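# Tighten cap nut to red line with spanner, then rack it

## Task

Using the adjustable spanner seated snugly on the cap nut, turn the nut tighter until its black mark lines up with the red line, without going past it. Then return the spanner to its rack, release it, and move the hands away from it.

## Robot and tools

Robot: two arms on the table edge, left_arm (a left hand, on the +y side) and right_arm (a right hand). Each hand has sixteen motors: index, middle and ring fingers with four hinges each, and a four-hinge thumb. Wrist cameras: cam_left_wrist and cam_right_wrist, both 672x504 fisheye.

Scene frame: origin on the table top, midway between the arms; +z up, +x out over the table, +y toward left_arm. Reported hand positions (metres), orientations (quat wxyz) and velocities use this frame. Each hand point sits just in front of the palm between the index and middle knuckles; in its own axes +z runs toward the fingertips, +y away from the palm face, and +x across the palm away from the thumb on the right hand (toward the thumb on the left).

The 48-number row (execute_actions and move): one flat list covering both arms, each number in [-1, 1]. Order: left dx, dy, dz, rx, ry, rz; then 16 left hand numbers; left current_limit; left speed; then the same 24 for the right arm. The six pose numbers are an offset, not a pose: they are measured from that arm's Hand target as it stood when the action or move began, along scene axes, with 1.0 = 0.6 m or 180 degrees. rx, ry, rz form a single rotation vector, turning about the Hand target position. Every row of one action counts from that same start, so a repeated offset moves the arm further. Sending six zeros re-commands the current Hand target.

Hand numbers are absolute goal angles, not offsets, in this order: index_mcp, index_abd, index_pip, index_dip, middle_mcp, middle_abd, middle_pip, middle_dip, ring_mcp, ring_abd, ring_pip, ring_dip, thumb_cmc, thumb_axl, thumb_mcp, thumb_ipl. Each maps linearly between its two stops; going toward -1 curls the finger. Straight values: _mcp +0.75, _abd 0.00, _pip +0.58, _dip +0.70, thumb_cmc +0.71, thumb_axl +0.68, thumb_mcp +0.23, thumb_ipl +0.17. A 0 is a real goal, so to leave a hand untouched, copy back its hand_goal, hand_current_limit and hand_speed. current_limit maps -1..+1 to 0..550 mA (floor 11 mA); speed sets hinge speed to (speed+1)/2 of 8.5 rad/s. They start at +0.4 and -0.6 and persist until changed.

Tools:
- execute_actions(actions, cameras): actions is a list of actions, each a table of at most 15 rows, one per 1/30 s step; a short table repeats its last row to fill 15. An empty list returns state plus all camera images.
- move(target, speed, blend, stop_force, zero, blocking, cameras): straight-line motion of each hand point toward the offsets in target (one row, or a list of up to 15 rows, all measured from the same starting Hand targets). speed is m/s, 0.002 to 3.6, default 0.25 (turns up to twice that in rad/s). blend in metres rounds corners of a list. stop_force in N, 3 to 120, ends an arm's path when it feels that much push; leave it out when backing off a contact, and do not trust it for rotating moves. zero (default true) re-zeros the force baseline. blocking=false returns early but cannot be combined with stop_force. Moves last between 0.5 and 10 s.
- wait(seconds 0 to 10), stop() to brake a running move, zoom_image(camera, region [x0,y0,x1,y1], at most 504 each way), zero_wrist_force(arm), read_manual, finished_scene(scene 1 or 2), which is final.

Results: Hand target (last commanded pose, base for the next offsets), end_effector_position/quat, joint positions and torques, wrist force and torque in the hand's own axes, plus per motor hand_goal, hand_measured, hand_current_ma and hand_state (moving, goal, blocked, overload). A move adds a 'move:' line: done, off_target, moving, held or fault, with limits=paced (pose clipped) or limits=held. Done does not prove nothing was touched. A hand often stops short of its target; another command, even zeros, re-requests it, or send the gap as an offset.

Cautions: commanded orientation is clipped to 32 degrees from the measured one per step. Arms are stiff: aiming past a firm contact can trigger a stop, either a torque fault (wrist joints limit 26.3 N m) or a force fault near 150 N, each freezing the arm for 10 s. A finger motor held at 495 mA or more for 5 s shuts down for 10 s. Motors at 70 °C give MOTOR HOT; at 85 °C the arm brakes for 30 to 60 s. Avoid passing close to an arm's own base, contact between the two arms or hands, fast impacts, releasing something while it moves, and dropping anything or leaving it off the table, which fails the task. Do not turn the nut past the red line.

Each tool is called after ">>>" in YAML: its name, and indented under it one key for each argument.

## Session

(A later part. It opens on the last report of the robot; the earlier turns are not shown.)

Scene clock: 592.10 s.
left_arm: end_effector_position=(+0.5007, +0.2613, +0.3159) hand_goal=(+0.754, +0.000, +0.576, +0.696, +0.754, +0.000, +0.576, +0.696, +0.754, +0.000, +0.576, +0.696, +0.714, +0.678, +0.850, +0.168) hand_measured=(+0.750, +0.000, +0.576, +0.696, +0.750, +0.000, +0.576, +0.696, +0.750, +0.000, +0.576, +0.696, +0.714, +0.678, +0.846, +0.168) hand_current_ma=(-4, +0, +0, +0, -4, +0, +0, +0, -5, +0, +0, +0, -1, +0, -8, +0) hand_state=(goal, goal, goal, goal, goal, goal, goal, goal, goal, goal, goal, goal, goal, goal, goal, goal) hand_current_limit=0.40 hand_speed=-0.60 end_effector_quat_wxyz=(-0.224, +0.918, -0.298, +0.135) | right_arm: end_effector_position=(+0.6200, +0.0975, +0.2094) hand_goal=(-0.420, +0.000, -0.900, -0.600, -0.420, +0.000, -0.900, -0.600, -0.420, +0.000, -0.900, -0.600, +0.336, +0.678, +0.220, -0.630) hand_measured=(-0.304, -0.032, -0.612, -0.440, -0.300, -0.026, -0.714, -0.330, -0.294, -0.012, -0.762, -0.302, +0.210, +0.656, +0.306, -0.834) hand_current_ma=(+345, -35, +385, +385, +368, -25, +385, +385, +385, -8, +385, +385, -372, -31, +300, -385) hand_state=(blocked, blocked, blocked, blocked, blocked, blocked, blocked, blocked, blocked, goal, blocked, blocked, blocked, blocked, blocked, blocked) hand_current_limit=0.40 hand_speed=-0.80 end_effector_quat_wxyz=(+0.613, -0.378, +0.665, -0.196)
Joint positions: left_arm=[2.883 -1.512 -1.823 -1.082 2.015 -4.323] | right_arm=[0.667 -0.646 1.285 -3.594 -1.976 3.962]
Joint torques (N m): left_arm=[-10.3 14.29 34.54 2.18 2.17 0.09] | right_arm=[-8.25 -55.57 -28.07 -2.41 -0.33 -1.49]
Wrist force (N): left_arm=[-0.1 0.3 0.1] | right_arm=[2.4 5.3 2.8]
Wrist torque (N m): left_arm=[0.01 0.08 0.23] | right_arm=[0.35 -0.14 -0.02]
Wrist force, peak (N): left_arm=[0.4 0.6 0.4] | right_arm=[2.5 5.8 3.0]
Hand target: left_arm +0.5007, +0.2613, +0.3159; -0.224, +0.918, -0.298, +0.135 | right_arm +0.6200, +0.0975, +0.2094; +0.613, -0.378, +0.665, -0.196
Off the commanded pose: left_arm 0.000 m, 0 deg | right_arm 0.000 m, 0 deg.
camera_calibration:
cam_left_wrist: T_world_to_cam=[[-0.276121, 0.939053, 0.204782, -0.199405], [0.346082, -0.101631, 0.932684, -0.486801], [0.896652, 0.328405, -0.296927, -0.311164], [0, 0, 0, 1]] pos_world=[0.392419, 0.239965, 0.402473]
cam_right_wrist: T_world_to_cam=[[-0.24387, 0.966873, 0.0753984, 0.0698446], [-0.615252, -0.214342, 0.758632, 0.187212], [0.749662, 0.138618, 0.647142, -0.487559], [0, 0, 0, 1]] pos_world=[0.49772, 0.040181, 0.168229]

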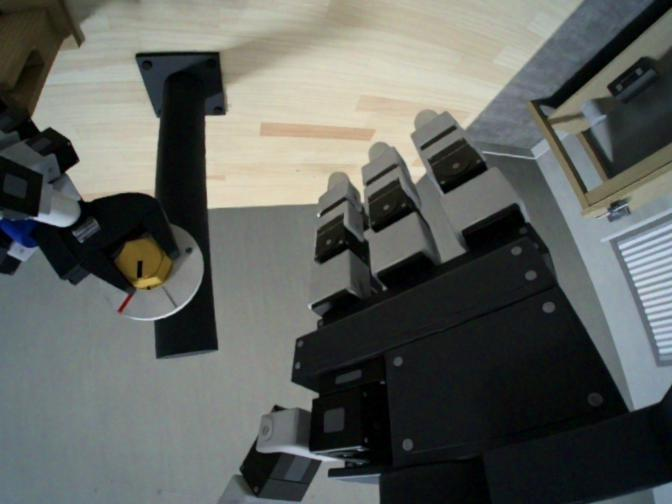

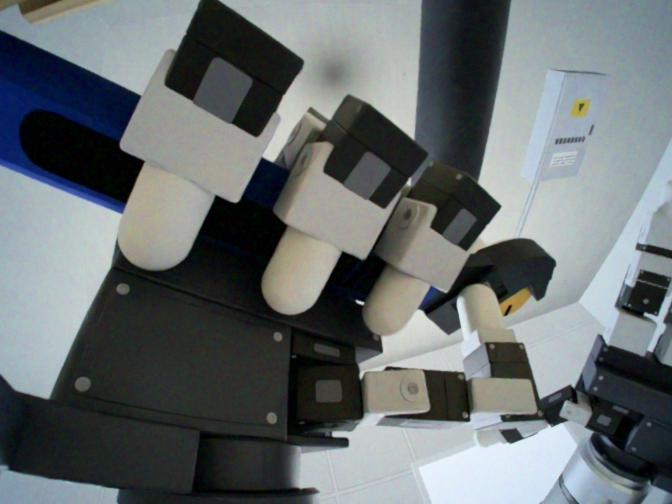

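>>> execute_actions:
  actions:
    - [[0,0,0,0,0,0,0.754,0,0.576,0.696,0.754,0,0.576,0.696,0.754,0,0.576,0.696,0.714,0.678,0.85,0.168,0.4,-0.6,0,0,0,0,0,0,-0.42,0,-0.9,-0.6,-0.42,0,-0.9,-0.6,-0.42,0,-0.9,-0.6,0.18,0.678,0.5,-0.84,0.2,-0.5]]
    - [[0,0,0,0,0,0,0.754,0,0.576,0.696,0.754,0,0.576,0.696,0.754,0,0.576,0.696,0.714,0.678,0.85,0.168,0.4,-0.6,0,0,0,0,0,0,-0.42,0,-0.9,-0.6,-0.42,0,-0.9,-0.6,-0.42,0,-0.9,-0.6,0.18,0.678,0.28,-0.80,0.4,-0.7]]
    - [[0,0,0,0,0,0,0.754,0,0.576,0.696,0.754,0,0.576,0.696,0.754,0,0.576,0.696,0.714,0.678,0.85,0.168,0.4,-0.6,0,0,0,0,0,0,-0.42,0,-0.9,-0.6,-0.42,0,-0.9,-0.6,-0.42,0,-0.9,-0.6,0.18,0.678,0.27,-0.80,0.4,-0.8]]

>>> execute_actions:
  actions:
    - [[0,0,0,0,0,0,0.754,0,0.576,0.696,0.754,0,0.576,0.696,0.754,0,0.576,0.696,0.714,0.678,0.85,0.168,0.4,-0.6,0,0,0,0,0,0,-0.42,0,-0.9,-0.6,-0.42,0,-0.9,-0.6,-0.42,0,-0.9,-0.6,0.21,0.678,0.265,-0.73,0.6,-0.8]]
    - [[0,0,0,0,0,0,0.754,0,0.576,0.696,0.754,0,0.576,0.696,0.754,0,0.576,0.696,0.714,0.678,0.85,0.168,0.4,-0.6,0,0,0,0,0,0,-0.42,0,-0.9,-0.6,-0.42,0,-0.9,-0.6,-0.42,0,-0.9,-0.6,0.27,0.678,0.25,-0.63,0.6,-0.8]]
    - [[0,0,0,0,0,0,0.754,0,0.576,0.696,0.754,0,0.576,0.696,0.754,0,0.576,0.696,0.714,0.678,0.85,0.168,0.4,-0.6,0,0,0,0,0,0,-0.42,0,-0.9,-0.6,-0.42,0,-0.9,-0.6,-0.42,0,-0.9,-0.6,0.30,0.678,0.24,-0.58,0.6,-0.8]]
  cameras: ["all"]

>>> zoom_image:
  camera: "cam_left_wrist"
  region: [0, 180, 140, 300]

>>> zoom_image:
  camera: "cam_right_wrist"
  region: [480, 270, 560, 332]

Scene clock: 596.53 s.
left_arm: end_effector_position=(+0.5007, +0.2613, +0.3159) hand_goal=(+0.754, +0.000, +0.576, +0.696, +0.754, +0.000, +0.576, +0.696, +0.754, +0.000, +0.576, +0.696, +0.714, +0.678, +0.850, +0.168) hand_measured=(+0.750, +0.000, +0.576, +0.696, +0.750, +0.000, +0.576, +0.696, +0.750, +0.000, +0.576, +0.696, +0.714, +0.678, +0.846, +0.168) hand_current_ma=(-4, +0, +0, +0, -4, +0, +0, +0, -5, +0, +0, +0, -1, +0, -8, +0) hand_state=(goal, goal, goal, goal, goal, goal, goal, goal, goal, goal, goal, goal, goal, goal, goal, goal) hand_current_limit=0.40 hand_speed=-0.60 end_effector_quat_wxyz=(-0.224, +0.918, -0.298, +0.135) | right_arm: end_effector_position=(+0.6200, +0.0975, +0.2094) hand_goal=(-0.420, +0.000, -0.900, -0.600, -0.420, +0.000, -0.900, -0.600, -0.420, +0.000, -0.900, -0.600, +0.180, +0.678, +0.270, -0.800) hand_measured=(-0.308, -0.032, -0.612, -0.440, -0.300, -0.026, -0.714, -0.330, -0.294, -0.012, -0.762, -0.302, +0.170, +0.676, +0.312, -0.798) hand_current_ma=(+328, -35, +385, +385, +368, -25, +385, +385, +385, -8, +385, +385, -6, -1, +97, +1) hand_state=(blocked, blocked, blocked, blocked, blocked, blocked, blocked, blocked, blocked, goal, blocked, blocked, goal, goal, blocked, goal) hand_current_limit=0.40 hand_speed=-0.80 end_effector_quat_wxyz=(+0.613, -0.378, +0.665, -0.196)
Joint positions: left_arm=[2.883 -1.512 -1.823 -1.082 2.015 -4.323] | right_arm=[0.667 -0.646 1.285 -3.594 -1.976 3.962]
Joint torques (N m): left_arm=[-9.74 13.04 34.25 2.21 1.9 0.11] | right_arm=[-6.1 -56.81 -26.41 -2.86 -0.24 -1.08]
Wrist force (N): left_arm=[-0.1 0.5 0.3] | right_arm=[2.0 5.2 2.9]
Wrist torque (N m): left_arm=[0.03 0.08 0.23] | right_arm=[0.33 -0.10 -0.06]
Wrist force, peak (N): left_arm=[0.0 0.8 0.5] | right_arm=[2.5 5.7 2.9]
Hand target: left_arm +0.5007, +0.2613, +0.3159; -0.224, +0.918, -0.298, +0.135 | right_arm +0.6200, +0.0975, +0.2094; +0.613, -0.378, +0.665, -0.196
Off the commanded pose: left_arm 0.000 m, 0 deg | right_arm 0.000 m, 0 deg.

Scene clock: 598.23 s.
left_arm: end_effector_position=(+0.5007, +0.2613, +0.3159) hand_goal=(+0.754, +0.000, +0.576, +0.696, +0.754, +0.000, +0.576, +0.696, +0.754, +0.000, +0.576, +0.696, +0.714, +0.678, +0.850, +0.168) hand_measured=(+0.750, +0.000, +0.576, +0.696, +0.750, +0.000, +0.576, +0.696, +0.750, +0.000, +0.576, +0.696, +0.714, +0.678, +0.846, +0.168) hand_current_ma=(-4, +0, +0, +0, -4, +0, +0, +0, -5, +0, +0, +0, -1, +0, -8, +0) hand_state=(goal, goal, goal, goal, goal, goal, goal, goal, goal, goal, goal, goal, goal, goal, goal, goal) hand_current_limit=0.40 hand_speed=-0.60 end_effector_quat_wxyz=(-0.224, +0.918, -0.298, +0.135) | right_arm: end_effector_position=(+0.6200, +0.0975, +0.2094) hand_goal=(-0.420, +0.000, -0.900, -0.600, -0.420, +0.000, -0.900, -0.600, -0.420, +0.000, -0.900, -0.600, +0.300, +0.678, +0.240, -0.580) hand_measured=(-0.308, -0.032, -0.612, -0.440, -0.300, -0.026, -0.714, -0.330, -0.294, -0.012, -0.762, -0.302, +0.216, +0.666, +0.272, -0.666) hand_current_ma=(+328, -35, +440, +440, +368, -25, +440, +440, +390, -8, +415, +440, -196, -11, +63, -318) hand_state=(blocked, blocked, blocked, blocked, blocked, blocked, blocked, blocked, blocked, goal, blocked, blocked, blocked, goal, blocked, blocked) hand_current_limit=0.60 hand_speed=-0.80 end_effector_quat_wxyz=(+0.613, -0.378, +0.665, -0.196)
Joint positions: left_arm=[2.883 -1.512 -1.823 -1.082 2.015 -4.323] | right_arm=[0.667 -0.646 1.285 -3.594 -1.976 3.962]
Joint torques (N m): left_arm=[-10.48 13.9 34.25 2.14 2.05 0.15] | right_arm=[-4.94 -57.81 -25.39 -3.02 -0.22 -1.14]
Wrist force (N): left_arm=[0.0 0.4 0.5] | right_arm=[2.3 5.5 2.8]
Wrist torque (N m): left_arm=[-0.01 0.08 0.23] | right_arm=[0.37 -0.13 -0.02]
Wrist force, peak (N): left_arm=[0.1 0.6 0.7] | right_arm=[2.4 5.7 3.1]
Hand target: left_arm +0.5007, +0.2613, +0.3159; -0.224, +0.918, -0.298, +0.135 | right_arm +0.6200, +0.0975, +0.2094; +0.613, -0.378, +0.665, -0.196
Off the commanded pose: left_arm 0.000 m, 0 deg | right_arm 0.000 m, 0 deg.
camera_calibration:
cam_left_wrist: T_world_to_cam=[[-0.276121, 0.939053, 0.204782, -0.199405], [0.346082, -0.101631, 0.932684, -0.486801], [0.896652, 0.328405, -0.296927, -0.311164], [0, 0, 0, 1]] pos_world=[0.392419, 0.239965, 0.402473]
cam_right_wrist: T_world_to_cam=[[-0.24387, 0.966873, 0.0753984, 0.0698446], [-0.615252, -0.214342, 0.758632, 0.187212], [0.749662, 0.138618, 0.647142, -0.487559], [0, 0, 0, 1]] pos_world=[0.49772, 0.040181, 0.168229]

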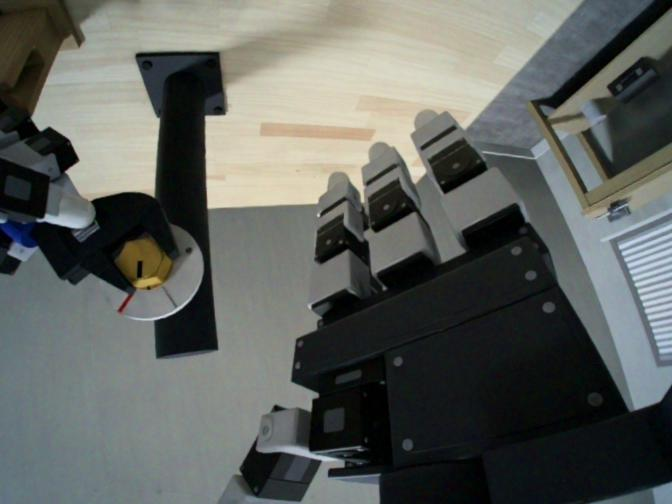

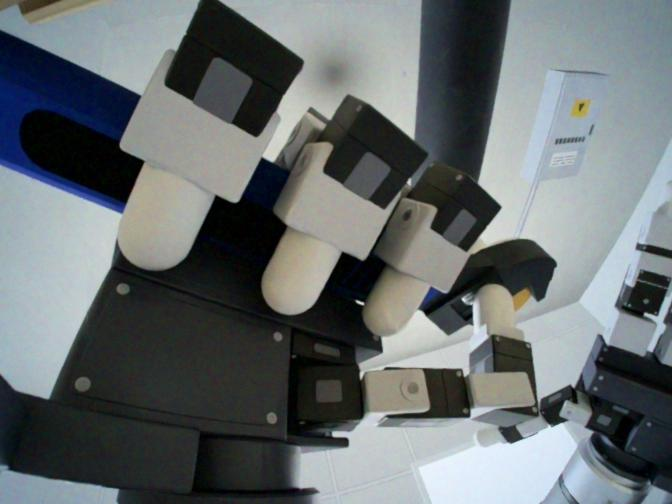

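Scaled by 3.600 from the camera's 672x504 image, which has a finer 960x720 frame.

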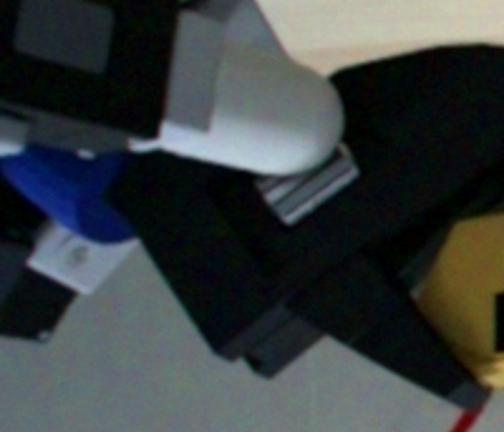

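Scaled by 6.300 from the camera's 672x504 image, which has a finer 960x720 frame.

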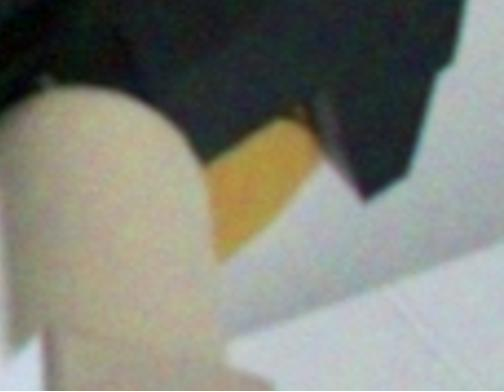

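>>> execute_actions:
  actions:
    - [[0,0,0,0,0,0,0.754,0,0.576,0.696,0.754,0,0.576,0.696,0.754,0,0.576,0.696,0.714,0.678,0.85,0.168,0.4,-0.6,0,0,0,0,0,0,-0.42,0,-0.9,-0.6,-0.42,0,-0.9,-0.6,-0.42,0,-0.9,-0.6,0.22,0.678,0.5,-0.68,0.2,-0.5]]
    - [[0,0,0,0,0,0,0.754,0,0.576,0.696,0.754,0,0.576,0.696,0.754,0,0.576,0.696,0.714,0.678,0.85,0.168,0.4,-0.6,0,0,0,0,0,0,-0.42,0,-0.9,-0.6,-0.42,0,-0.9,-0.6,-0.42,0,-0.9,-0.6,0.26,0.678,0.8,-0.86,0.2,-0.5]]
  cameras: ["all"]

>>> zoom_image:
  camera: "cam_right_wrist"
  region: [435, 265, 525, 335]

>>> zoom_image:
  camera: "cam_right_wrist"
  region: [480, 270, 560, 332]

Scene clock: 599.70 s.
left_arm: end_effector_position=(+0.5007, +0.2613, +0.3159) hand_goal=(+0.754, +0.000, +0.576, +0.696, +0.754, +0.000, +0.576, +0.696, +0.754, +0.000, +0.576, +0.696, +0.714, +0.678, +0.850, +0.168) hand_measured=(+0.750, +0.000, +0.576, +0.696, +0.750, +0.000, +0.576, +0.696, +0.750, +0.000, +0.576, +0.696, +0.714, +0.678, +0.846, +0.168) hand_current_ma=(-4, +0, +0, +0, -4, +0, +0, +0, -5, +0, +0, +0, -1, +0, -8, +0) hand_state=(goal, goal, goal, goal, goal, goal, goal, goal, goal, goal, goal, goal, goal, goal, goal, goal) hand_current_limit=0.40 hand_speed=-0.60 end_effector_quat_wxyz=(-0.224, +0.918, -0.298, +0.135) | right_arm: end_effector_position=(+0.6200, +0.0975, +0.2094) hand_goal=(-0.420, +0.000, -0.900, -0.600, -0.420, +0.000, -0.900, -0.600, -0.420, +0.000, -0.900, -0.600, +0.260, +0.678, +0.800, -0.860) hand_measured=(-0.308, -0.032, -0.612, -0.440, -0.300, -0.026, -0.714, -0.330, -0.294, -0.012, -0.762, -0.302, +0.240, +0.678, +0.798, -0.858) hand_current_ma=(+328, -35, +330, +330, +330, -25, +330, +330, +330, -8, +330, +330, -20, +0, -1, +1) hand_state=(blocked, blocked, blocked, blocked, blocked, blocked, blocked, blocked, blocked, goal, blocked, blocked, goal, goal, goal, goal) hand_current_limit=0.20 hand_speed=-0.50 end_effector_quat_wxyz=(+0.613, -0.378, +0.665, -0.196)
Joint positions: left_arm=[2.883 -1.512 -1.823 -1.082 2.015 -4.323] | right_arm=[0.667 -0.646 1.285 -3.594 -1.976 3.962]
Joint torques (N m): left_arm=[-9.27 14.47 34.45 2.12 2.23 -0.08] | right_arm=[-4.57 -58.25 -25 -3.05 -0.22 -1.03]
Wrist force (N): left_arm=[0.1 0.5 0.4] | right_arm=[2.5 5.4 2.9]
Wrist torque (N m): left_arm=[0.02 0.07 0.24] | right_arm=[0.37 -0.17 -0.01]
Wrist force, peak (N): left_arm=[0.2 0.6 0.6] | right_arm=[2.5 5.6 3.2]
Hand target: left_arm +0.5007, +0.2613, +0.3159; -0.224, +0.918, -0.298, +0.135 | right_arm +0.6200, +0.0975, +0.2094; +0.613, -0.378, +0.665, -0.196
Off the commanded pose: left_arm 0.000 m, 0 deg | right_arm 0.000 m, 0 deg.
camera_calibration:
cam_left_wrist: T_world_to_cam=[[-0.276121, 0.939053, 0.204782, -0.199405], [0.346082, -0.101631, 0.932684, -0.486801], [0.896652, 0.328405, -0.296927, -0.311164], [0, 0, 0, 1]] pos_world=[0.392419, 0.239965, 0.402473]
cam_right_wrist: T_world_to_cam=[[-0.24387, 0.966873, 0.0753984, 0.0698446], [-0.615252, -0.214342, 0.758632, 0.187212], [0.749662, 0.138618, 0.647142, -0.487559], [0, 0, 0, 1]] pos_world=[0.49772, 0.040181, 0.168229]

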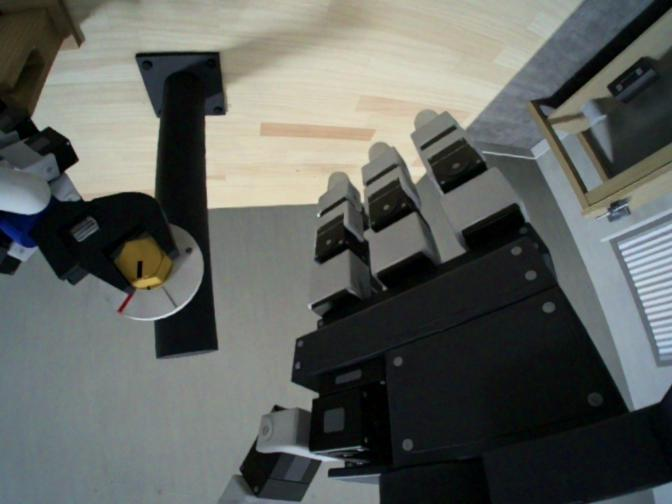

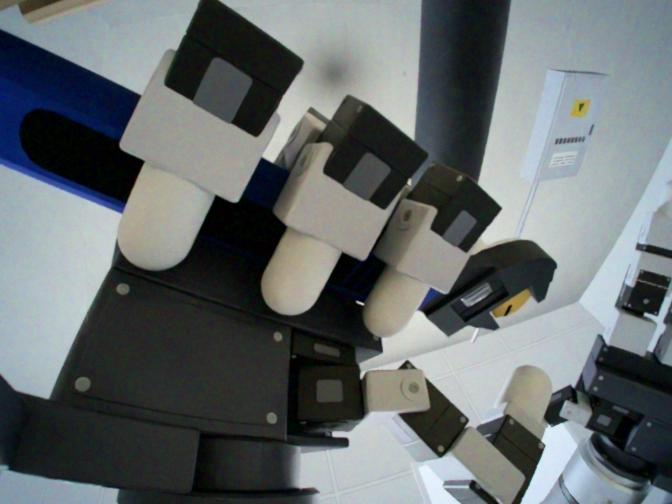

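Scaled by 5.600 from the camera's 672x504 image, which has a finer 960x720 frame.

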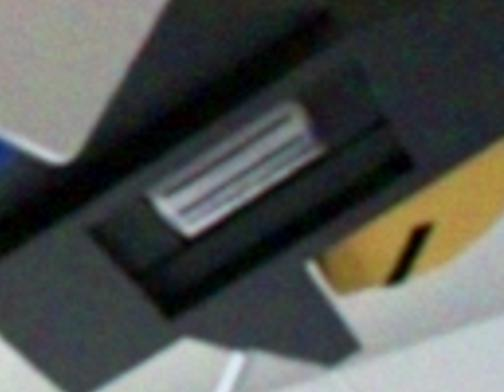

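Scaled by 6.300 from the camera's 672x504 image, which has a finer 960x720 frame.

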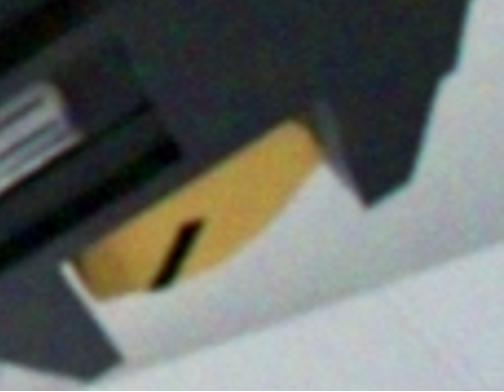

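>>> execute_actions:
  actions:
    - [[0,0,0,0,0,0,0.754,0,0.576,0.696,0.754,0,0.576,0.696,0.754,0,0.576,0.696,0.714,0.678,0.85,0.168,0.4,-0.6,0,0,0,0,0,0,-0.42,0,-0.9,-0.6,-0.42,0,-0.9,-0.6,-0.42,0,-0.9,-0.6,0.215,0.678,0.5,-0.83,0.2,-0.5]]
    - [[0,0,0,0,0,0,0.754,0,0.576,0.696,0.754,0,0.576,0.696,0.754,0,0.576,0.696,0.714,0.678,0.85,0.168,0.4,-0.6,0,0,0,0,0,0,-0.42,0,-0.9,-0.6,-0.42,0,-0.9,-0.6,-0.42,0,-0.9,-0.6,0.215,0.678,0.27,-0.82,0.4,-0.7]]
    - [[0,0,0,0,0,0,0.754,0,0.576,0.696,0.754,0,0.576,0.696,0.754,0,0.576,0.696,0.714,0.678,0.85,0.168,0.4,-0.6,0,0,0,0,0,0,-0.42,0,-0.9,-0.6,-0.42,0,-0.9,-0.6,-0.42,0,-0.9,-0.6,0.215,0.678,0.26,-0.82,0.4,-0.8]]

>>> execute_actions:
  actions:
    - [[0,0,0,0,0,0,0.754,0,0.576,0.696,0.754,0,0.576,0.696,0.754,0,0.576,0.696,0.714,0.678,0.85,0.168,0.4,-0.6,0,0,0,0,0,0,-0.42,0,-0.9,-0.6,-0.42,0,-0.9,-0.6,-0.42,0,-0.9,-0.6,0.235,0.678,0.255,-0.74,0.6,-0.8]]
    - [[0,0,0,0,0,0,0.754,0,0.576,0.696,0.754,0,0.576,0.696,0.754,0,0.576,0.696,0.714,0.678,0.85,0.168,0.4,-0.6,0,0,0,0,0,0,-0.42,0,-0.9,-0.6,-0.42,0,-0.9,-0.6,-0.42,0,-0.9,-0.6,0.27,0.678,0.245,-0.66,0.6,-0.8]]
  cameras: ["all"]

>>> zoom_image:
  camera: "cam_left_wrist"
  region: [0, 180, 140, 300]

Scene clock: 602.30 s.
left_arm: end_effector_position=(+0.5007, +0.2613, +0.3159) hand_goal=(+0.754, +0.000, +0.576, +0.696, +0.754, +0.000, +0.576, +0.696, +0.754, +0.000, +0.576, +0.696, +0.714, +0.678, +0.850, +0.168) hand_measured=(+0.750, +0.000, +0.576, +0.696, +0.750, +0.000, +0.576, +0.696, +0.750, +0.000, +0.576, +0.696, +0.714, +0.678, +0.846, +0.168) hand_current_ma=(-4, +0, +0, +0, -4, +0, +0, +0, -5, +0, +0, +0, -1, +0, -8, +0) hand_state=(goal, goal, goal, goal, goal, goal, goal, goal, goal, goal, goal, goal, goal, goal, goal, goal) hand_current_limit=0.40 hand_speed=-0.60 end_effector_quat_wxyz=(-0.224, +0.918, -0.298, +0.135) | right_arm: end_effector_position=(+0.6200, +0.0975, +0.2094) hand_goal=(-0.420, +0.000, -0.900, -0.600, -0.420, +0.000, -0.900, -0.600, -0.420, +0.000, -0.900, -0.600, +0.216, +0.678, +0.260, -0.820) hand_measured=(-0.308, -0.032, -0.612, -0.440, -0.300, -0.026, -0.714, -0.330, -0.294, -0.012, -0.762, -0.302, +0.210, +0.678, +0.320, -0.816) hand_current_ma=(+328, -35, +385, +385, +368, -25, +385, +385, +385, -8, +385, +385, -3, +0, +169, +3) hand_state=(blocked, blocked, blocked, blocked, blocked, blocked, blocked, blocked, blocked, goal, blocked, blocked, goal, goal, blocked, goal) hand_current_limit=0.40 hand_speed=-0.80 end_effector_quat_wxyz=(+0.613, -0.378, +0.665, -0.196)
Joint positions: left_arm=[2.883 -1.512 -1.823 -1.082 2.015 -4.323] | right_arm=[0.667 -0.646 1.285 -3.594 -1.976 3.962]
Joint torques (N m): left_arm=[-10.92 13.86 34.07 2.16 1.94 -0.1] | right_arm=[-2.84 -59.18 -24.23 -3.35 -0.24 -0.83]
Wrist force (N): left_arm=[0.2 0.4 0.2] | right_arm=[2.4 5.8 2.8]
Wrist torque (N m): left_arm=[0.02 0.06 0.25] | right_arm=[0.42 -0.15 0.00]
Wrist force, peak (N): left_arm=[0.0 0.7 0.6] | right_arm=[2.4 5.7 3.2]
Hand target: left_arm +0.5007, +0.2613, +0.3159; -0.224, +0.918, -0.298, +0.135 | right_arm +0.6200, +0.0975, +0.2094; +0.613, -0.378, +0.665, -0.196
Off the commanded pose: left_arm 0.000 m, 0 deg | right_arm 0.000 m, 0 deg.

Scene clock: 603.50 s.
left_arm: end_effector_position=(+0.5007, +0.2613, +0.3159) hand_goal=(+0.754, +0.000, +0.576, +0.696, +0.754, +0.000, +0.576, +0.696, +0.754, +0.000, +0.576, +0.696, +0.714, +0.678, +0.850, +0.168) hand_measured=(+0.750, +0.000, +0.576, +0.696, +0.750, +0.000, +0.576, +0.696, +0.750, +0.000, +0.576, +0.696, +0.714, +0.678, +0.846, +0.168) hand_current_ma=(-4, +0, +0, +0, -4, +0, +0, +0, -5, +0, +0, +0, -1, +0, -8, +0) hand_state=(goal, goal, goal, goal, goal, goal, goal, goal, goal, goal, goal, goal, goal, goal, goal, goal) hand_current_limit=0.40 hand_speed=-0.60 end_effector_quat_wxyz=(-0.224, +0.918, -0.298, +0.135) | right_arm: end_effector_position=(+0.6200, +0.0975, +0.2094) hand_goal=(-0.420, +0.000, -0.900, -0.600, -0.420, +0.000, -0.900, -0.600, -0.420, +0.000, -0.900, -0.600, +0.270, +0.678, +0.246, -0.660) hand_measured=(-0.308, -0.032, -0.612, -0.440, -0.300, -0.026, -0.714, -0.330, -0.294, -0.012, -0.762, -0.302, +0.218, +0.674, +0.292, -0.742) hand_current_ma=(+328, -35, +440, +440, +368, -25, +440, +440, +390, -8, +415, +440, -92, -3, +108, -292) hand_state=(blocked, blocked, blocked, blocked, blocked, blocked, blocked, blocked, blocked, goal, blocked, blocked, blocked, goal, blocked, blocked) hand_current_limit=0.60 hand_speed=-0.80 end_effector_quat_wxyz=(+0.613, -0.378, +0.665, -0.196)
Joint positions: left_arm=[2.883 -1.512 -1.823 -1.082 2.015 -4.323] | right_arm=[0.667 -0.646 1.285 -3.594 -1.976 3.962]
Joint torques (N m): left_arm=[-9.99 15.09 34 2.17 2 0.04] | right_arm=[-2.78 -59.5 -23.47 -3.47 -0.19 -0.77]
Wrist force (N): left_arm=[0.1 0.5 0.5] | right_arm=[2.4 5.3 3.0]
Wrist torque (N m): left_arm=[0.01 0.06 0.24] | right_arm=[0.33 -0.15 -0.02]
Wrist force, peak (N): left_arm=[0.2 0.5 0.7] | right_arm=[2.5 5.6 3.0]
Hand target: left_arm +0.5007, +0.2613, +0.3159; -0.224, +0.918, -0.298, +0.135 | right_arm +0.6200, +0.0975, +0.2094; +0.613, -0.378, +0.665, -0.196
Off the commanded pose: left_arm 0.000 m, 0 deg | right_arm 0.000 m, 0 deg.
camera_calibration:
cam_left_wrist: T_world_to_cam=[[-0.276121, 0.939053, 0.204782, -0.199405], [0.346082, -0.101631, 0.932684, -0.486801], [0.896652, 0.328405, -0.296927, -0.311164], [0, 0, 0, 1]] pos_world=[0.392419, 0.239965, 0.402473]
cam_right_wrist: T_world_to_cam=[[-0.24387, 0.966873, 0.0753984, 0.0698446], [-0.615252, -0.214342, 0.758632, 0.187212], [0.749662, 0.138618, 0.647142, -0.487559], [0, 0, 0, 1]] pos_world=[0.49772, 0.040181, 0.168229]

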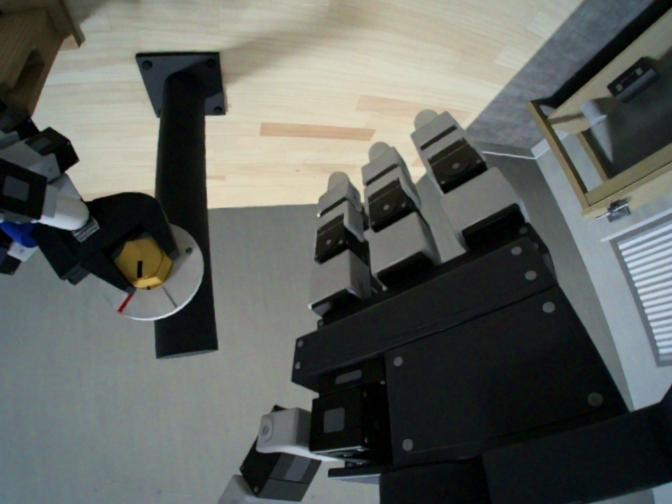

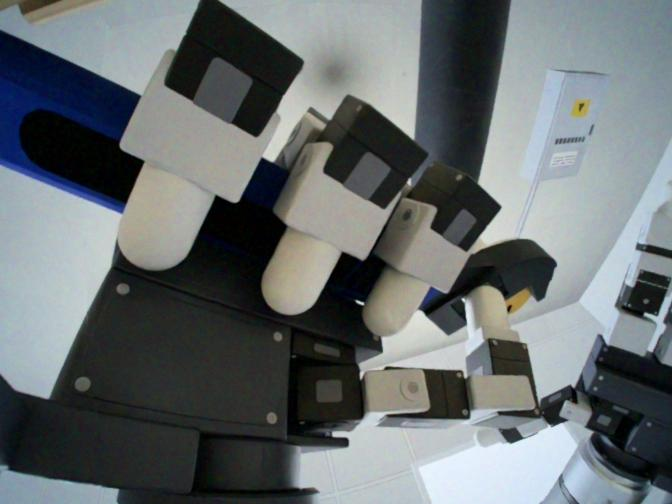

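Scaled by 3.600 from the camera's 672x504 image, which has a finer 960x720 frame.

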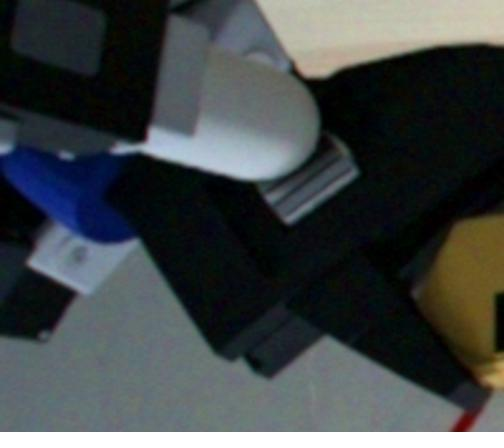

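>>> execute_actions:
  actions:
    - [[0,0,0,0,0,0,0.754,0,0.576,0.696,0.754,0,0.576,0.696,0.754,0,0.576,0.696,0.714,0.678,0.85,0.168,0.4,-0.6,0,0,0,0,0,0,-0.42,0,-0.9,-0.6,-0.42,0,-0.9,-0.6,-0.42,0,-0.9,-0.6,0.30,0.678,0.235,-0.58,0.6,-0.8]]
    - [[0,0,0,0,0,0,0.754,0,0.576,0.696,0.754,0,0.576,0.696,0.754,0,0.576,0.696,0.714,0.678,0.85,0.168,0.4,-0.6,0,0,0,0,0,0,-0.42,0,-0.9,-0.6,-0.42,0,-0.9,-0.6,-0.42,0,-0.9,-0.6,0.33,0.678,0.23,-0.53,0.6,-0.8]]
  cameras: ["all"]

>>> zoom_image:
  camera: "cam_left_wrist"
  region: [0, 180, 140, 300]

>>> zoom_image:
  camera: "cam_right_wrist"
  region: [435, 265, 525, 335]

Scene clock: 610.13 s.
left_arm: end_effector_position=(+0.5007, +0.2613, +0.3159) hand_goal=(+0.754, +0.000, +0.576, +0.696, +0.754, +0.000, +0.576, +0.696, +0.754, +0.000, +0.576, +0.696, +0.714, +0.678, +0.850, +0.168) hand_measured=(+0.750, +0.000, +0.576, +0.696, +0.750, +0.000, +0.576, +0.696, +0.750, +0.000, +0.576, +0.696, +0.714, +0.678, +0.846, +0.168) hand_current_ma=(-4, +0, +0, +0, -4, +0, +0, +0, -5, +0, +0, +0, -1, +0, -8, +0) hand_state=(goal, goal, goal, goal, goal, goal, goal, goal, goal, goal, goal, goal, goal, goal, goal, goal) hand_current_limit=0.40 hand_speed=-0.60 end_effector_quat_wxyz=(-0.224, +0.918, -0.298, +0.135) | right_arm: end_effector_position=(+0.6200, +0.0975, +0.2094) hand_goal=(-0.420, +0.000, -0.900, -0.600, -0.420, +0.000, -0.900, -0.600, -0.420, +0.000, -0.900, -0.600, +0.330, +0.678, +0.230, -0.530) hand_measured=(-0.308, -0.032, -0.612, -0.440, -0.300, -0.026, -0.714, -0.330, -0.294, -0.012, -0.762, -0.302, +0.300, +0.672, +0.236, -0.534) hand_current_ma=(+332, -35, +440, +440, +368, -25, +440, +440, +390, -8, +415, +440, -40, -4, +4, -2) hand_state=(blocked, blocked, blocked, blocked, blocked, blocked, blocked, blocked, blocked, goal, blocked, blocked, blocked, goal, goal, goal) hand_current_limit=0.60 hand_speed=-0.80 end_effector_quat_wxyz=(+0.613, -0.378, +0.665, -0.196)
Joint positions: left_arm=[2.883 -1.512 -1.823 -1.082 2.015 -4.323] | right_arm=[0.667 -0.646 1.285 -3.594 -1.976 3.962]
Joint torques (N m): left_arm=[-9.49 13.65 34.4 1.89 1.97 -0.08] | right_arm=[1.06 -61.59 -22.61 -4 -0.23 -0.47]
Wrist force (N): left_arm=[0.2 0.7 0.3] | right_arm=[2.4 5.4 2.9]
Wrist torque (N m): left_arm=[0.04 0.06 0.24] | right_arm=[0.34 -0.14 -0.02]
Wrist force, peak (N): left_arm=[0.1 0.8 0.5] | right_arm=[2.5 6.0 2.9]
Hand target: left_arm +0.5007, +0.2613, +0.3159; -0.224, +0.918, -0.298, +0.135 | right_arm +0.6200, +0.0975, +0.2094; +0.613, -0.378, +0.665, -0.196
Off the commanded pose: left_arm 0.000 m, 0 deg | right_arm 0.000 m, 0 deg.
camera_calibration:
cam_left_wrist: T_world_to_cam=[[-0.276121, 0.939053, 0.204782, -0.199405], [0.346082, -0.101631, 0.932684, -0.486801], [0.896652, 0.328405, -0.296927, -0.311164], [0, 0, 0, 1]] pos_world=[0.392419, 0.239965, 0.402473]
cam_right_wrist: T_world_to_cam=[[-0.24387, 0.966873, 0.0753984, 0.0698446], [-0.615252, -0.214342, 0.758632, 0.187212], [0.749662, 0.138618, 0.647142, -0.487559], [0, 0, 0, 1]] pos_world=[0.49772, 0.040181, 0.168229]

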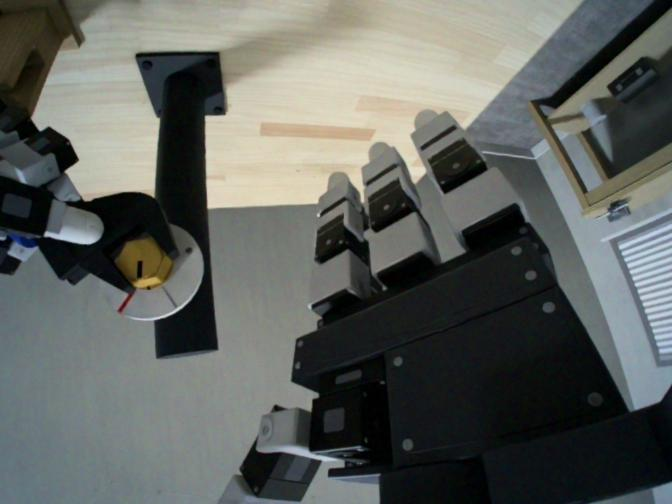

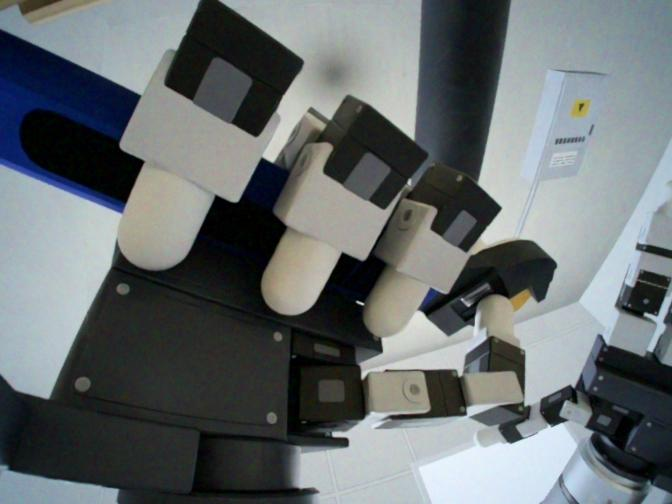

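Scaled by 3.600 from the camera's 672x504 image, which has a finer 960x720 frame.

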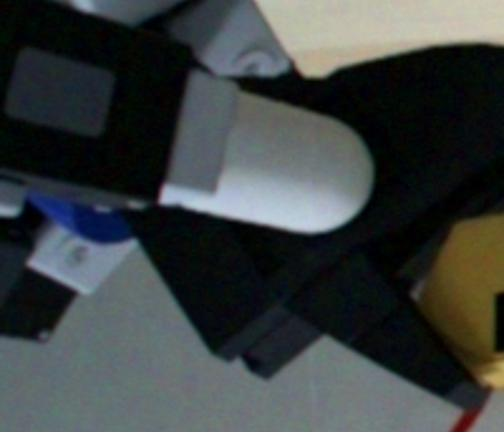

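Scaled by 5.600 from the camera's 672x504 image, which has a finer 960x720 frame.

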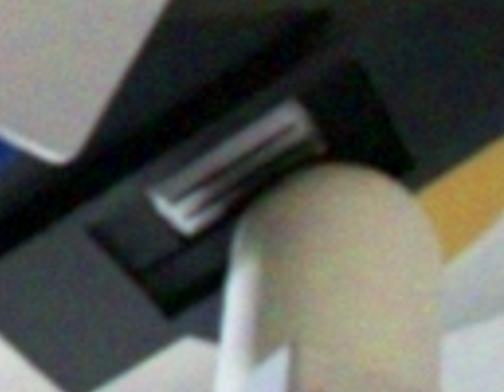

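>>> execute_actions:
  actions:
    - [[0,0,0,0,0,0,0.754,0,0.576,0.696,0.754,0,0.576,0.696,0.754,0,0.576,0.696,0.714,0.678,0.85,0.168,0.4,-0.6,0,0,0,0,0,0,-0.42,0,-0.9,-0.6,-0.42,0,-0.9,-0.6,-0.42,0,-0.9,-0.6,0.32,0.678,0.5,-0.58,0.2,-0.5]]
    - [[0,0,0,0,0,0,0.754,0,0.576,0.696,0.754,0,0.576,0.696,0.754,0,0.576,0.696,0.714,0.678,0.85,0.168,0.4,-0.6,0,0,0,0,0,0,-0.42,0,-0.9,-0.6,-0.42,0,-0.9,-0.6,-0.42,0,-0.9,-0.6,0.26,0.678,0.8,-0.86,0.2,-0.5]]
  cameras: ["all"]

>>> zoom_image:
  camera: "cam_right_wrist"
  region: [435, 265, 525, 335]

>>> zoom_image:
  camera: "cam_right_wrist"
  region: [480, 270, 560, 332]

>>> zoom_image:
  camera: "cam_left_wrist"
  region: [60, 200, 140, 280]

Scene clock: 611.63 s.
left_arm: end_effector_position=(+0.5007, +0.2613, +0.3159) hand_goal=(+0.754, +0.000, +0.576, +0.696, +0.754, +0.000, +0.576, +0.696, +0.754, +0.000, +0.576, +0.696, +0.714, +0.678, +0.850, +0.168) hand_measured=(+0.750, +0.000, +0.576, +0.696, +0.750, +0.000, +0.576, +0.696, +0.750, +0.000, +0.576, +0.696, +0.714, +0.678, +0.846, +0.168) hand_current_ma=(-4, +0, +0, +0, -4, +0, +0, +0, -5, +0, +0, +0, -1, +0, -8, +0) hand_state=(goal, goal, goal, goal, goal, goal, goal, goal, goal, goal, goal, goal, goal, goal, goal, goal) hand_current_limit=0.40 hand_speed=-0.60 end_effector_quat_wxyz=(-0.224, +0.918, -0.298, +0.135) | right_arm: end_effector_position=(+0.6200, +0.0975, +0.2094) hand_goal=(-0.420, +0.000, -0.900, -0.600, -0.420, +0.000, -0.900, -0.600, -0.420, +0.000, -0.900, -0.600, +0.260, +0.678, +0.800, -0.860) hand_measured=(-0.308, -0.032, -0.612, -0.440, -0.300, -0.026, -0.714, -0.330, -0.294, -0.012, -0.762, -0.302, +0.254, +0.678, +0.798, -0.858) hand_current_ma=(+330, -35, +330, +330, +330, -25, +330, +330, +330, -8, +330, +330, -3, +0, -1, +1) hand_state=(blocked, blocked, blocked, blocked, blocked, blocked, blocked, blocked, blocked, goal, blocked, blocked, goal, goal, goal, goal) hand_current_limit=0.20 hand_speed=-0.50 end_effector_quat_wxyz=(+0.613, -0.378, +0.665, -0.196)
Joint positions: left_arm=[2.883 -1.512 -1.823 -1.082 2.015 -4.323] | right_arm=[0.667 -0.646 1.285 -3.594 -1.976 3.962]
Joint torques (N m): left_arm=[-9.44 14.49 34.68 1.99 1.95 0.02] | right_arm=[1.77 -61.41 -21.91 -4.18 -0.19 -0.3]
Wrist force (N): left_arm=[0.1 0.6 0.4] | right_arm=[2.5 5.6 2.8]
Wrist torque (N m): left_arm=[0.03 0.06 0.24] | right_arm=[0.40 -0.15 0.00]
Wrist force, peak (N): left_arm=[-0.2 0.6 0.6] | right_arm=[2.3 5.7 3.1]
Hand target: left_arm +0.5007, +0.2613, +0.3159; -0.224, +0.918, -0.298, +0.135 | right_arm +0.6200, +0.0975, +0.2094; +0.613, -0.378, +0.665, -0.196
Off the commanded pose: left_arm 0.000 m, 0 deg | right_arm 0.000 m, 0 deg.
camera_calibration:
cam_left_wrist: T_world_to_cam=[[-0.276121, 0.939053, 0.204782, -0.199405], [0.346082, -0.101631, 0.932684, -0.486801], [0.896652, 0.328405, -0.296927, -0.311164], [0, 0, 0, 1]] pos_world=[0.392419, 0.239965, 0.402473]
cam_right_wrist: T_world_to_cam=[[-0.24387, 0.966873, 0.0753984, 0.0698446], [-0.615252, -0.214342, 0.758632, 0.187212], [0.749662, 0.138618, 0.647142, -0.487559], [0, 0, 0, 1]] pos_world=[0.49772, 0.040181, 0.168229]

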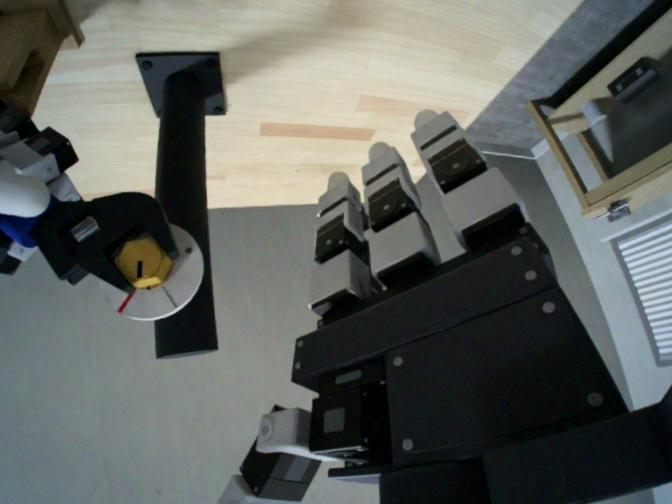

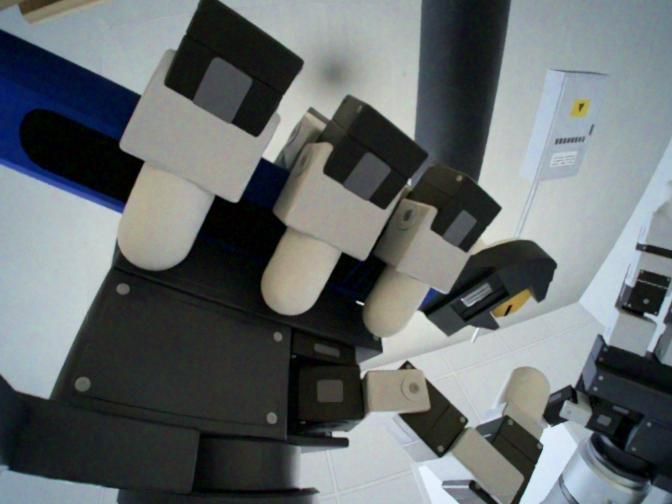

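Scaled by 5.600 from the camera's 672x504 image, which has a finer 960x720 frame.

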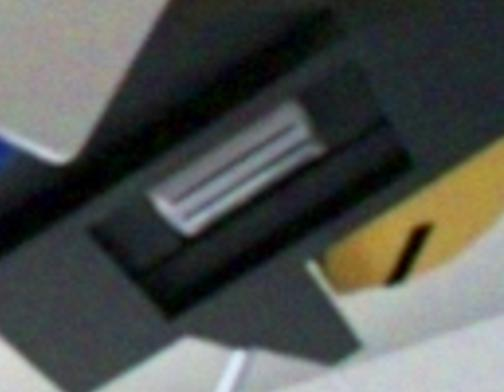

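Scaled by 6.300 from the camera's 672x504 image, which has a finer 960x720 frame.

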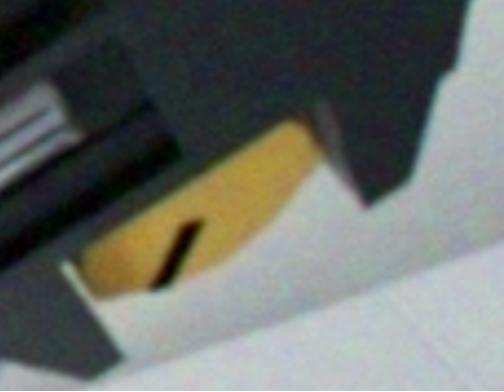

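Scaled by 6.300 from the camera's 672x504 image, which has a finer 960x720 frame.

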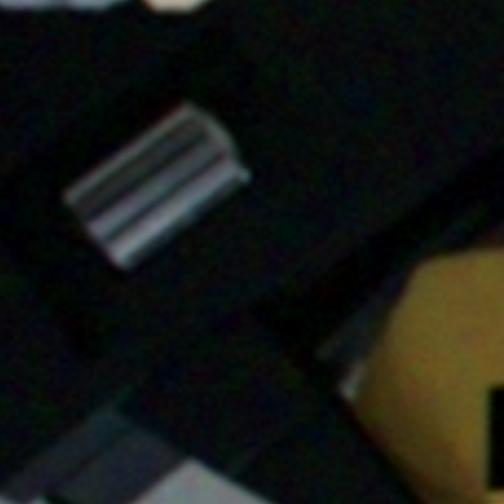

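>>> execute_actions:
  actions:
    - [[0,0,0,0,0,0,0.754,0,0.576,0.696,0.754,0,0.576,0.696,0.754,0,0.576,0.696,0.714,0.678,0.85,0.168,0.4,-0.6,0,0,0,0,0,0,-0.42,0,-0.9,-0.6,-0.42,0,-0.9,-0.6,-0.42,0,-0.9,-0.6,0.215,0.678,0.5,-0.83,0.2,-0.5]]
    - [[0,0,0,0,0,0,0.754,0,0.576,0.696,0.754,0,0.576,0.696,0.754,0,0.576,0.696,0.714,0.678,0.85,0.168,0.4,-0.6,0,0,0,0,0,0,-0.42,0,-0.9,-0.6,-0.42,0,-0.9,-0.6,-0.42,0,-0.9,-0.6,0.225,0.678,0.26,-0.80,0.4,-0.7]]
    - [[0,0,0,0,0,0,0.754,0,0.576,0.696,0.754,0,0.576,0.696,0.754,0,0.576,0.696,0.714,0.678,0.85,0.168,0.4,-0.6,0,0,0,0,0,0,-0.42,0,-0.9,-0.6,-0.42,0,-0.9,-0.6,-0.42,0,-0.9,-0.6,0.225,0.678,0.25,-0.80,0.4,-0.8]]
    - [[0,0,0,0,0,0,0.754,0,0.576,0.696,0.754,0,0.576,0.696,0.754,0,0.576,0.696,0.714,0.678,0.85,0.168,0.4,-0.6,0,0,0,0,0,0,-0.42,0,-0.9,-0.6,-0.42,0,-0.9,-0.6,-0.42,0,-0.9,-0.6,0.245,0.678,0.24,-0.70,0.6,-0.8]]
    - [[0,0,0,0,0,0,0.754,0,0.576,0.696,0.754,0,0.576,0.696,0.754,0,0.576,0.696,0.714,0.678,0.85,0.168,0.4,-0.6,0,0,0,0,0,0,-0.42,0,-0.9,-0.6,-0.42,0,-0.9,-0.6,-0.42,0,-0.9,-0.6,0.30,0.678,0.225,-0.57,0.6,-0.8]]
    - [[0,0,0,0,0,0,0.754,0,0.576,0.696,0.754,0,0.576,0.696,0.754,0,0.576,0.696,0.714,0.678,0.85,0.168,0.4,-0.6,0,0,0,0,0,0,-0.42,0,-0.9,-0.6,-0.42,0,-0.9,-0.6,-0.42,0,-0.9,-0.6,0.33,0.678,0.22,-0.52,0.6,-0.8]]
    - [[0,0,0,0,0,0,0.754,0,0.576,0.696,0.754,0,0.576,0.696,0.754,0,0.576,0.696,0.714,0.678,0.85,0.168,0.4,-0.6,0,0,0,0,0,0,-0.42,0,-0.9,-0.6,-0.42,0,-0.9,-0.6,-0.42,0,-0.9,-0.6,0.32,0.678,0.5,-0.58,0.2,-0.5]]
    - [[0,0,0,0,0,0,0.754,0,0.576,0.696,0.754,0,0.576,0.696,0.754,0,0.576,0.696,0.714,0.678,0.85,0.168,0.4,-0.6,0,0,0,0,0,0,-0.42,0,-0.9,-0.6,-0.42,0,-0.9,-0.6,-0.42,0,-0.9,-0.6,0.26,0.678,0.8,-0.86,0.2,-0.5]]
  cameras: ["all"]

>>> zoom_image:
  camera: "cam_right_wrist"
  region: [435, 265, 525, 335]

>>> zoom_image:
  camera: "cam_right_wrist"
  region: [480, 270, 560, 332]

>>> zoom_image:
  camera: "cam_left_wrist"
  region: [60, 200, 140, 280]

Scene clock: 617.03 s.
left_arm: end_effector_position=(+0.5007, +0.2613, +0.3159) hand_goal=(+0.754, +0.000, +0.576, +0.696, +0.754, +0.000, +0.576, +0.696, +0.754, +0.000, +0.576, +0.696, +0.714, +0.678, +0.850, +0.168) hand_measured=(+0.750, +0.000, +0.576, +0.696, +0.750, +0.000, +0.576, +0.696, +0.750, +0.000, +0.576, +0.696, +0.714, +0.678, +0.846, +0.168) hand_current_ma=(-4, +0, +0, +0, -4, +0, +0, +0, -5, +0, +0, +0, -1, +0, -8, +0) hand_state=(goal, goal, goal, goal, goal, goal, goal, goal, goal, goal, goal, goal, goal, goal, goal, goal) hand_current_limit=0.40 hand_speed=-0.60 end_effector_quat_wxyz=(-0.224, +0.918, -0.298, +0.135) | right_arm: end_effector_position=(+0.6200, +0.0975, +0.2094) hand_goal=(-0.420, +0.000, -0.900, -0.600, -0.420, +0.000, -0.900, -0.600, -0.420, +0.000, -0.900, -0.600, +0.260, +0.678, +0.800, -0.860) hand_measured=(-0.308, -0.032, -0.612, -0.440, -0.300, -0.026, -0.714, -0.330, -0.294, -0.012, -0.762, -0.302, +0.254, +0.678, +0.798, -0.858) hand_current_ma=(+327, -35, +330, +330, +330, -25, +330, +330, +330, -8, +330, +330, -3, +0, -1, +1) hand_state=(blocked, blocked, blocked, blocked, blocked, blocked, blocked, blocked, blocked, goal, blocked, blocked, goal, goal, goal, goal) hand_current_limit=0.20 hand_speed=-0.50 end_effector_quat_wxyz=(+0.613, -0.378, +0.665, -0.196)
Joint positions: left_arm=[2.883 -1.512 -1.823 -1.082 2.015 -4.323] | right_arm=[0.667 -0.646 1.285 -3.594 -1.976 3.962]
Joint torques (N m): left_arm=[-9.82 13.73 34.19 2.05 1.82 0.02] | right_arm=[4.55 -63.34 -22.15 -4.68 -0.14 -0.05]
Wrist force (N): left_arm=[0.1 0.6 0.4] | right_arm=[2.5 5.5 2.9]
Wrist torque (N m): left_arm=[0.03 0.06 0.24] | right_arm=[0.38 -0.17 0.00]
Wrist force, peak (N): left_arm=[0.0 0.7 0.5] | right_arm=[2.5 5.9 3.0]
Hand target: left_arm +0.5007, +0.2613, +0.3159; -0.224, +0.918, -0.298, +0.135 | right_arm +0.6200, +0.0975, +0.2094; +0.613, -0.378, +0.665, -0.196
Off the commanded pose: left_arm 0.000 m, 0 deg | right_arm 0.000 m, 0 deg.
camera_calibration:
cam_left_wrist: T_world_to_cam=[[-0.276121, 0.939053, 0.204782, -0.199405], [0.346082, -0.101631, 0.932684, -0.486801], [0.896652, 0.328405, -0.296927, -0.311164], [0, 0, 0, 1]] pos_world=[0.392419, 0.239965, 0.402473]
cam_right_wrist: T_world_to_cam=[[-0.24387, 0.966873, 0.0753984, 0.0698446], [-0.615252, -0.214342, 0.758632, 0.187212], [0.749662, 0.138618, 0.647142, -0.487559], [0, 0, 0, 1]] pos_world=[0.49772, 0.040181, 0.168229]

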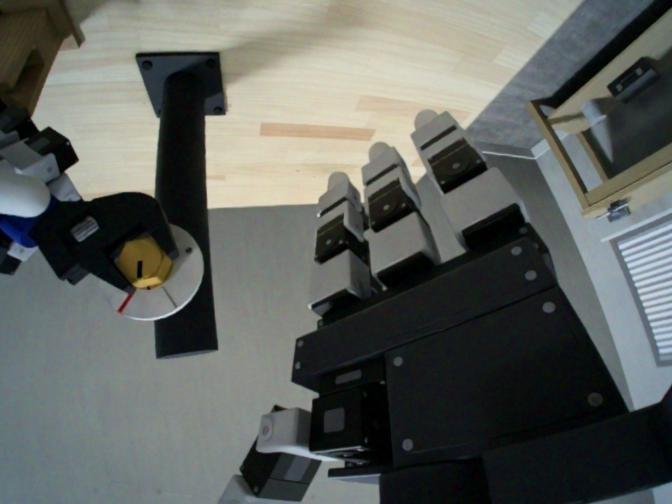

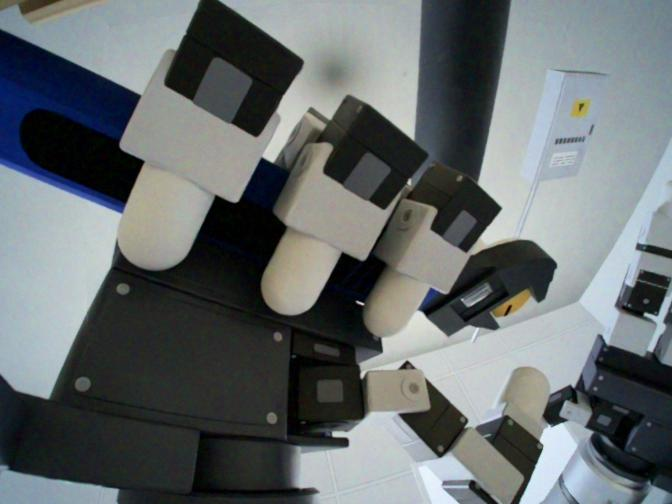

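Scaled by 5.600 from the camera's 672x504 image, which has a finer 960x720 frame.

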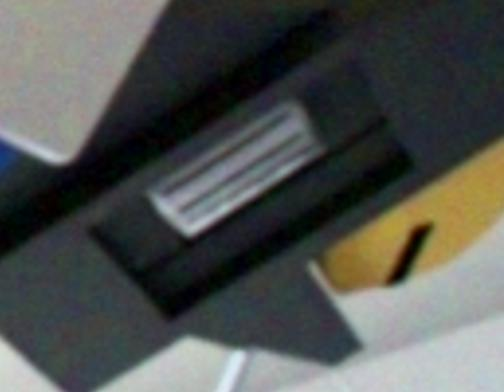

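Scaled by 6.300 from the camera's 672x504 image, which has a finer 960x720 frame.

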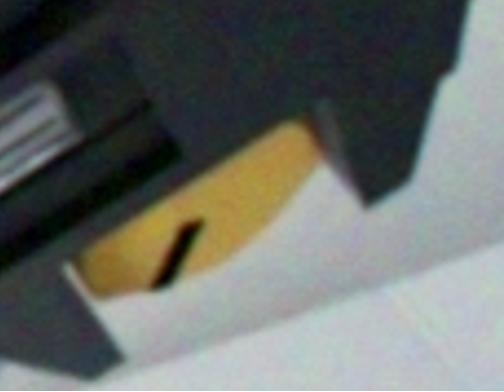

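Scaled by 6.300 from the camera's 672x504 image, which has a finer 960x720 frame.

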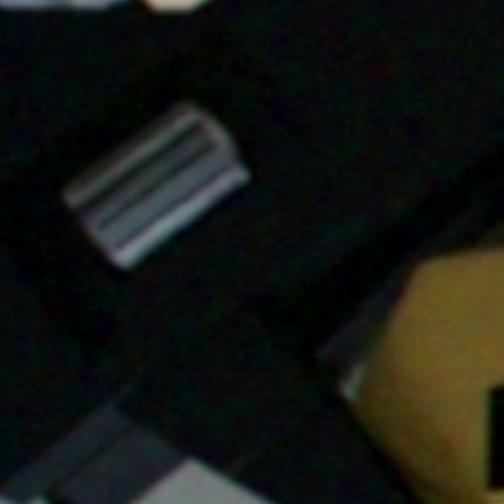

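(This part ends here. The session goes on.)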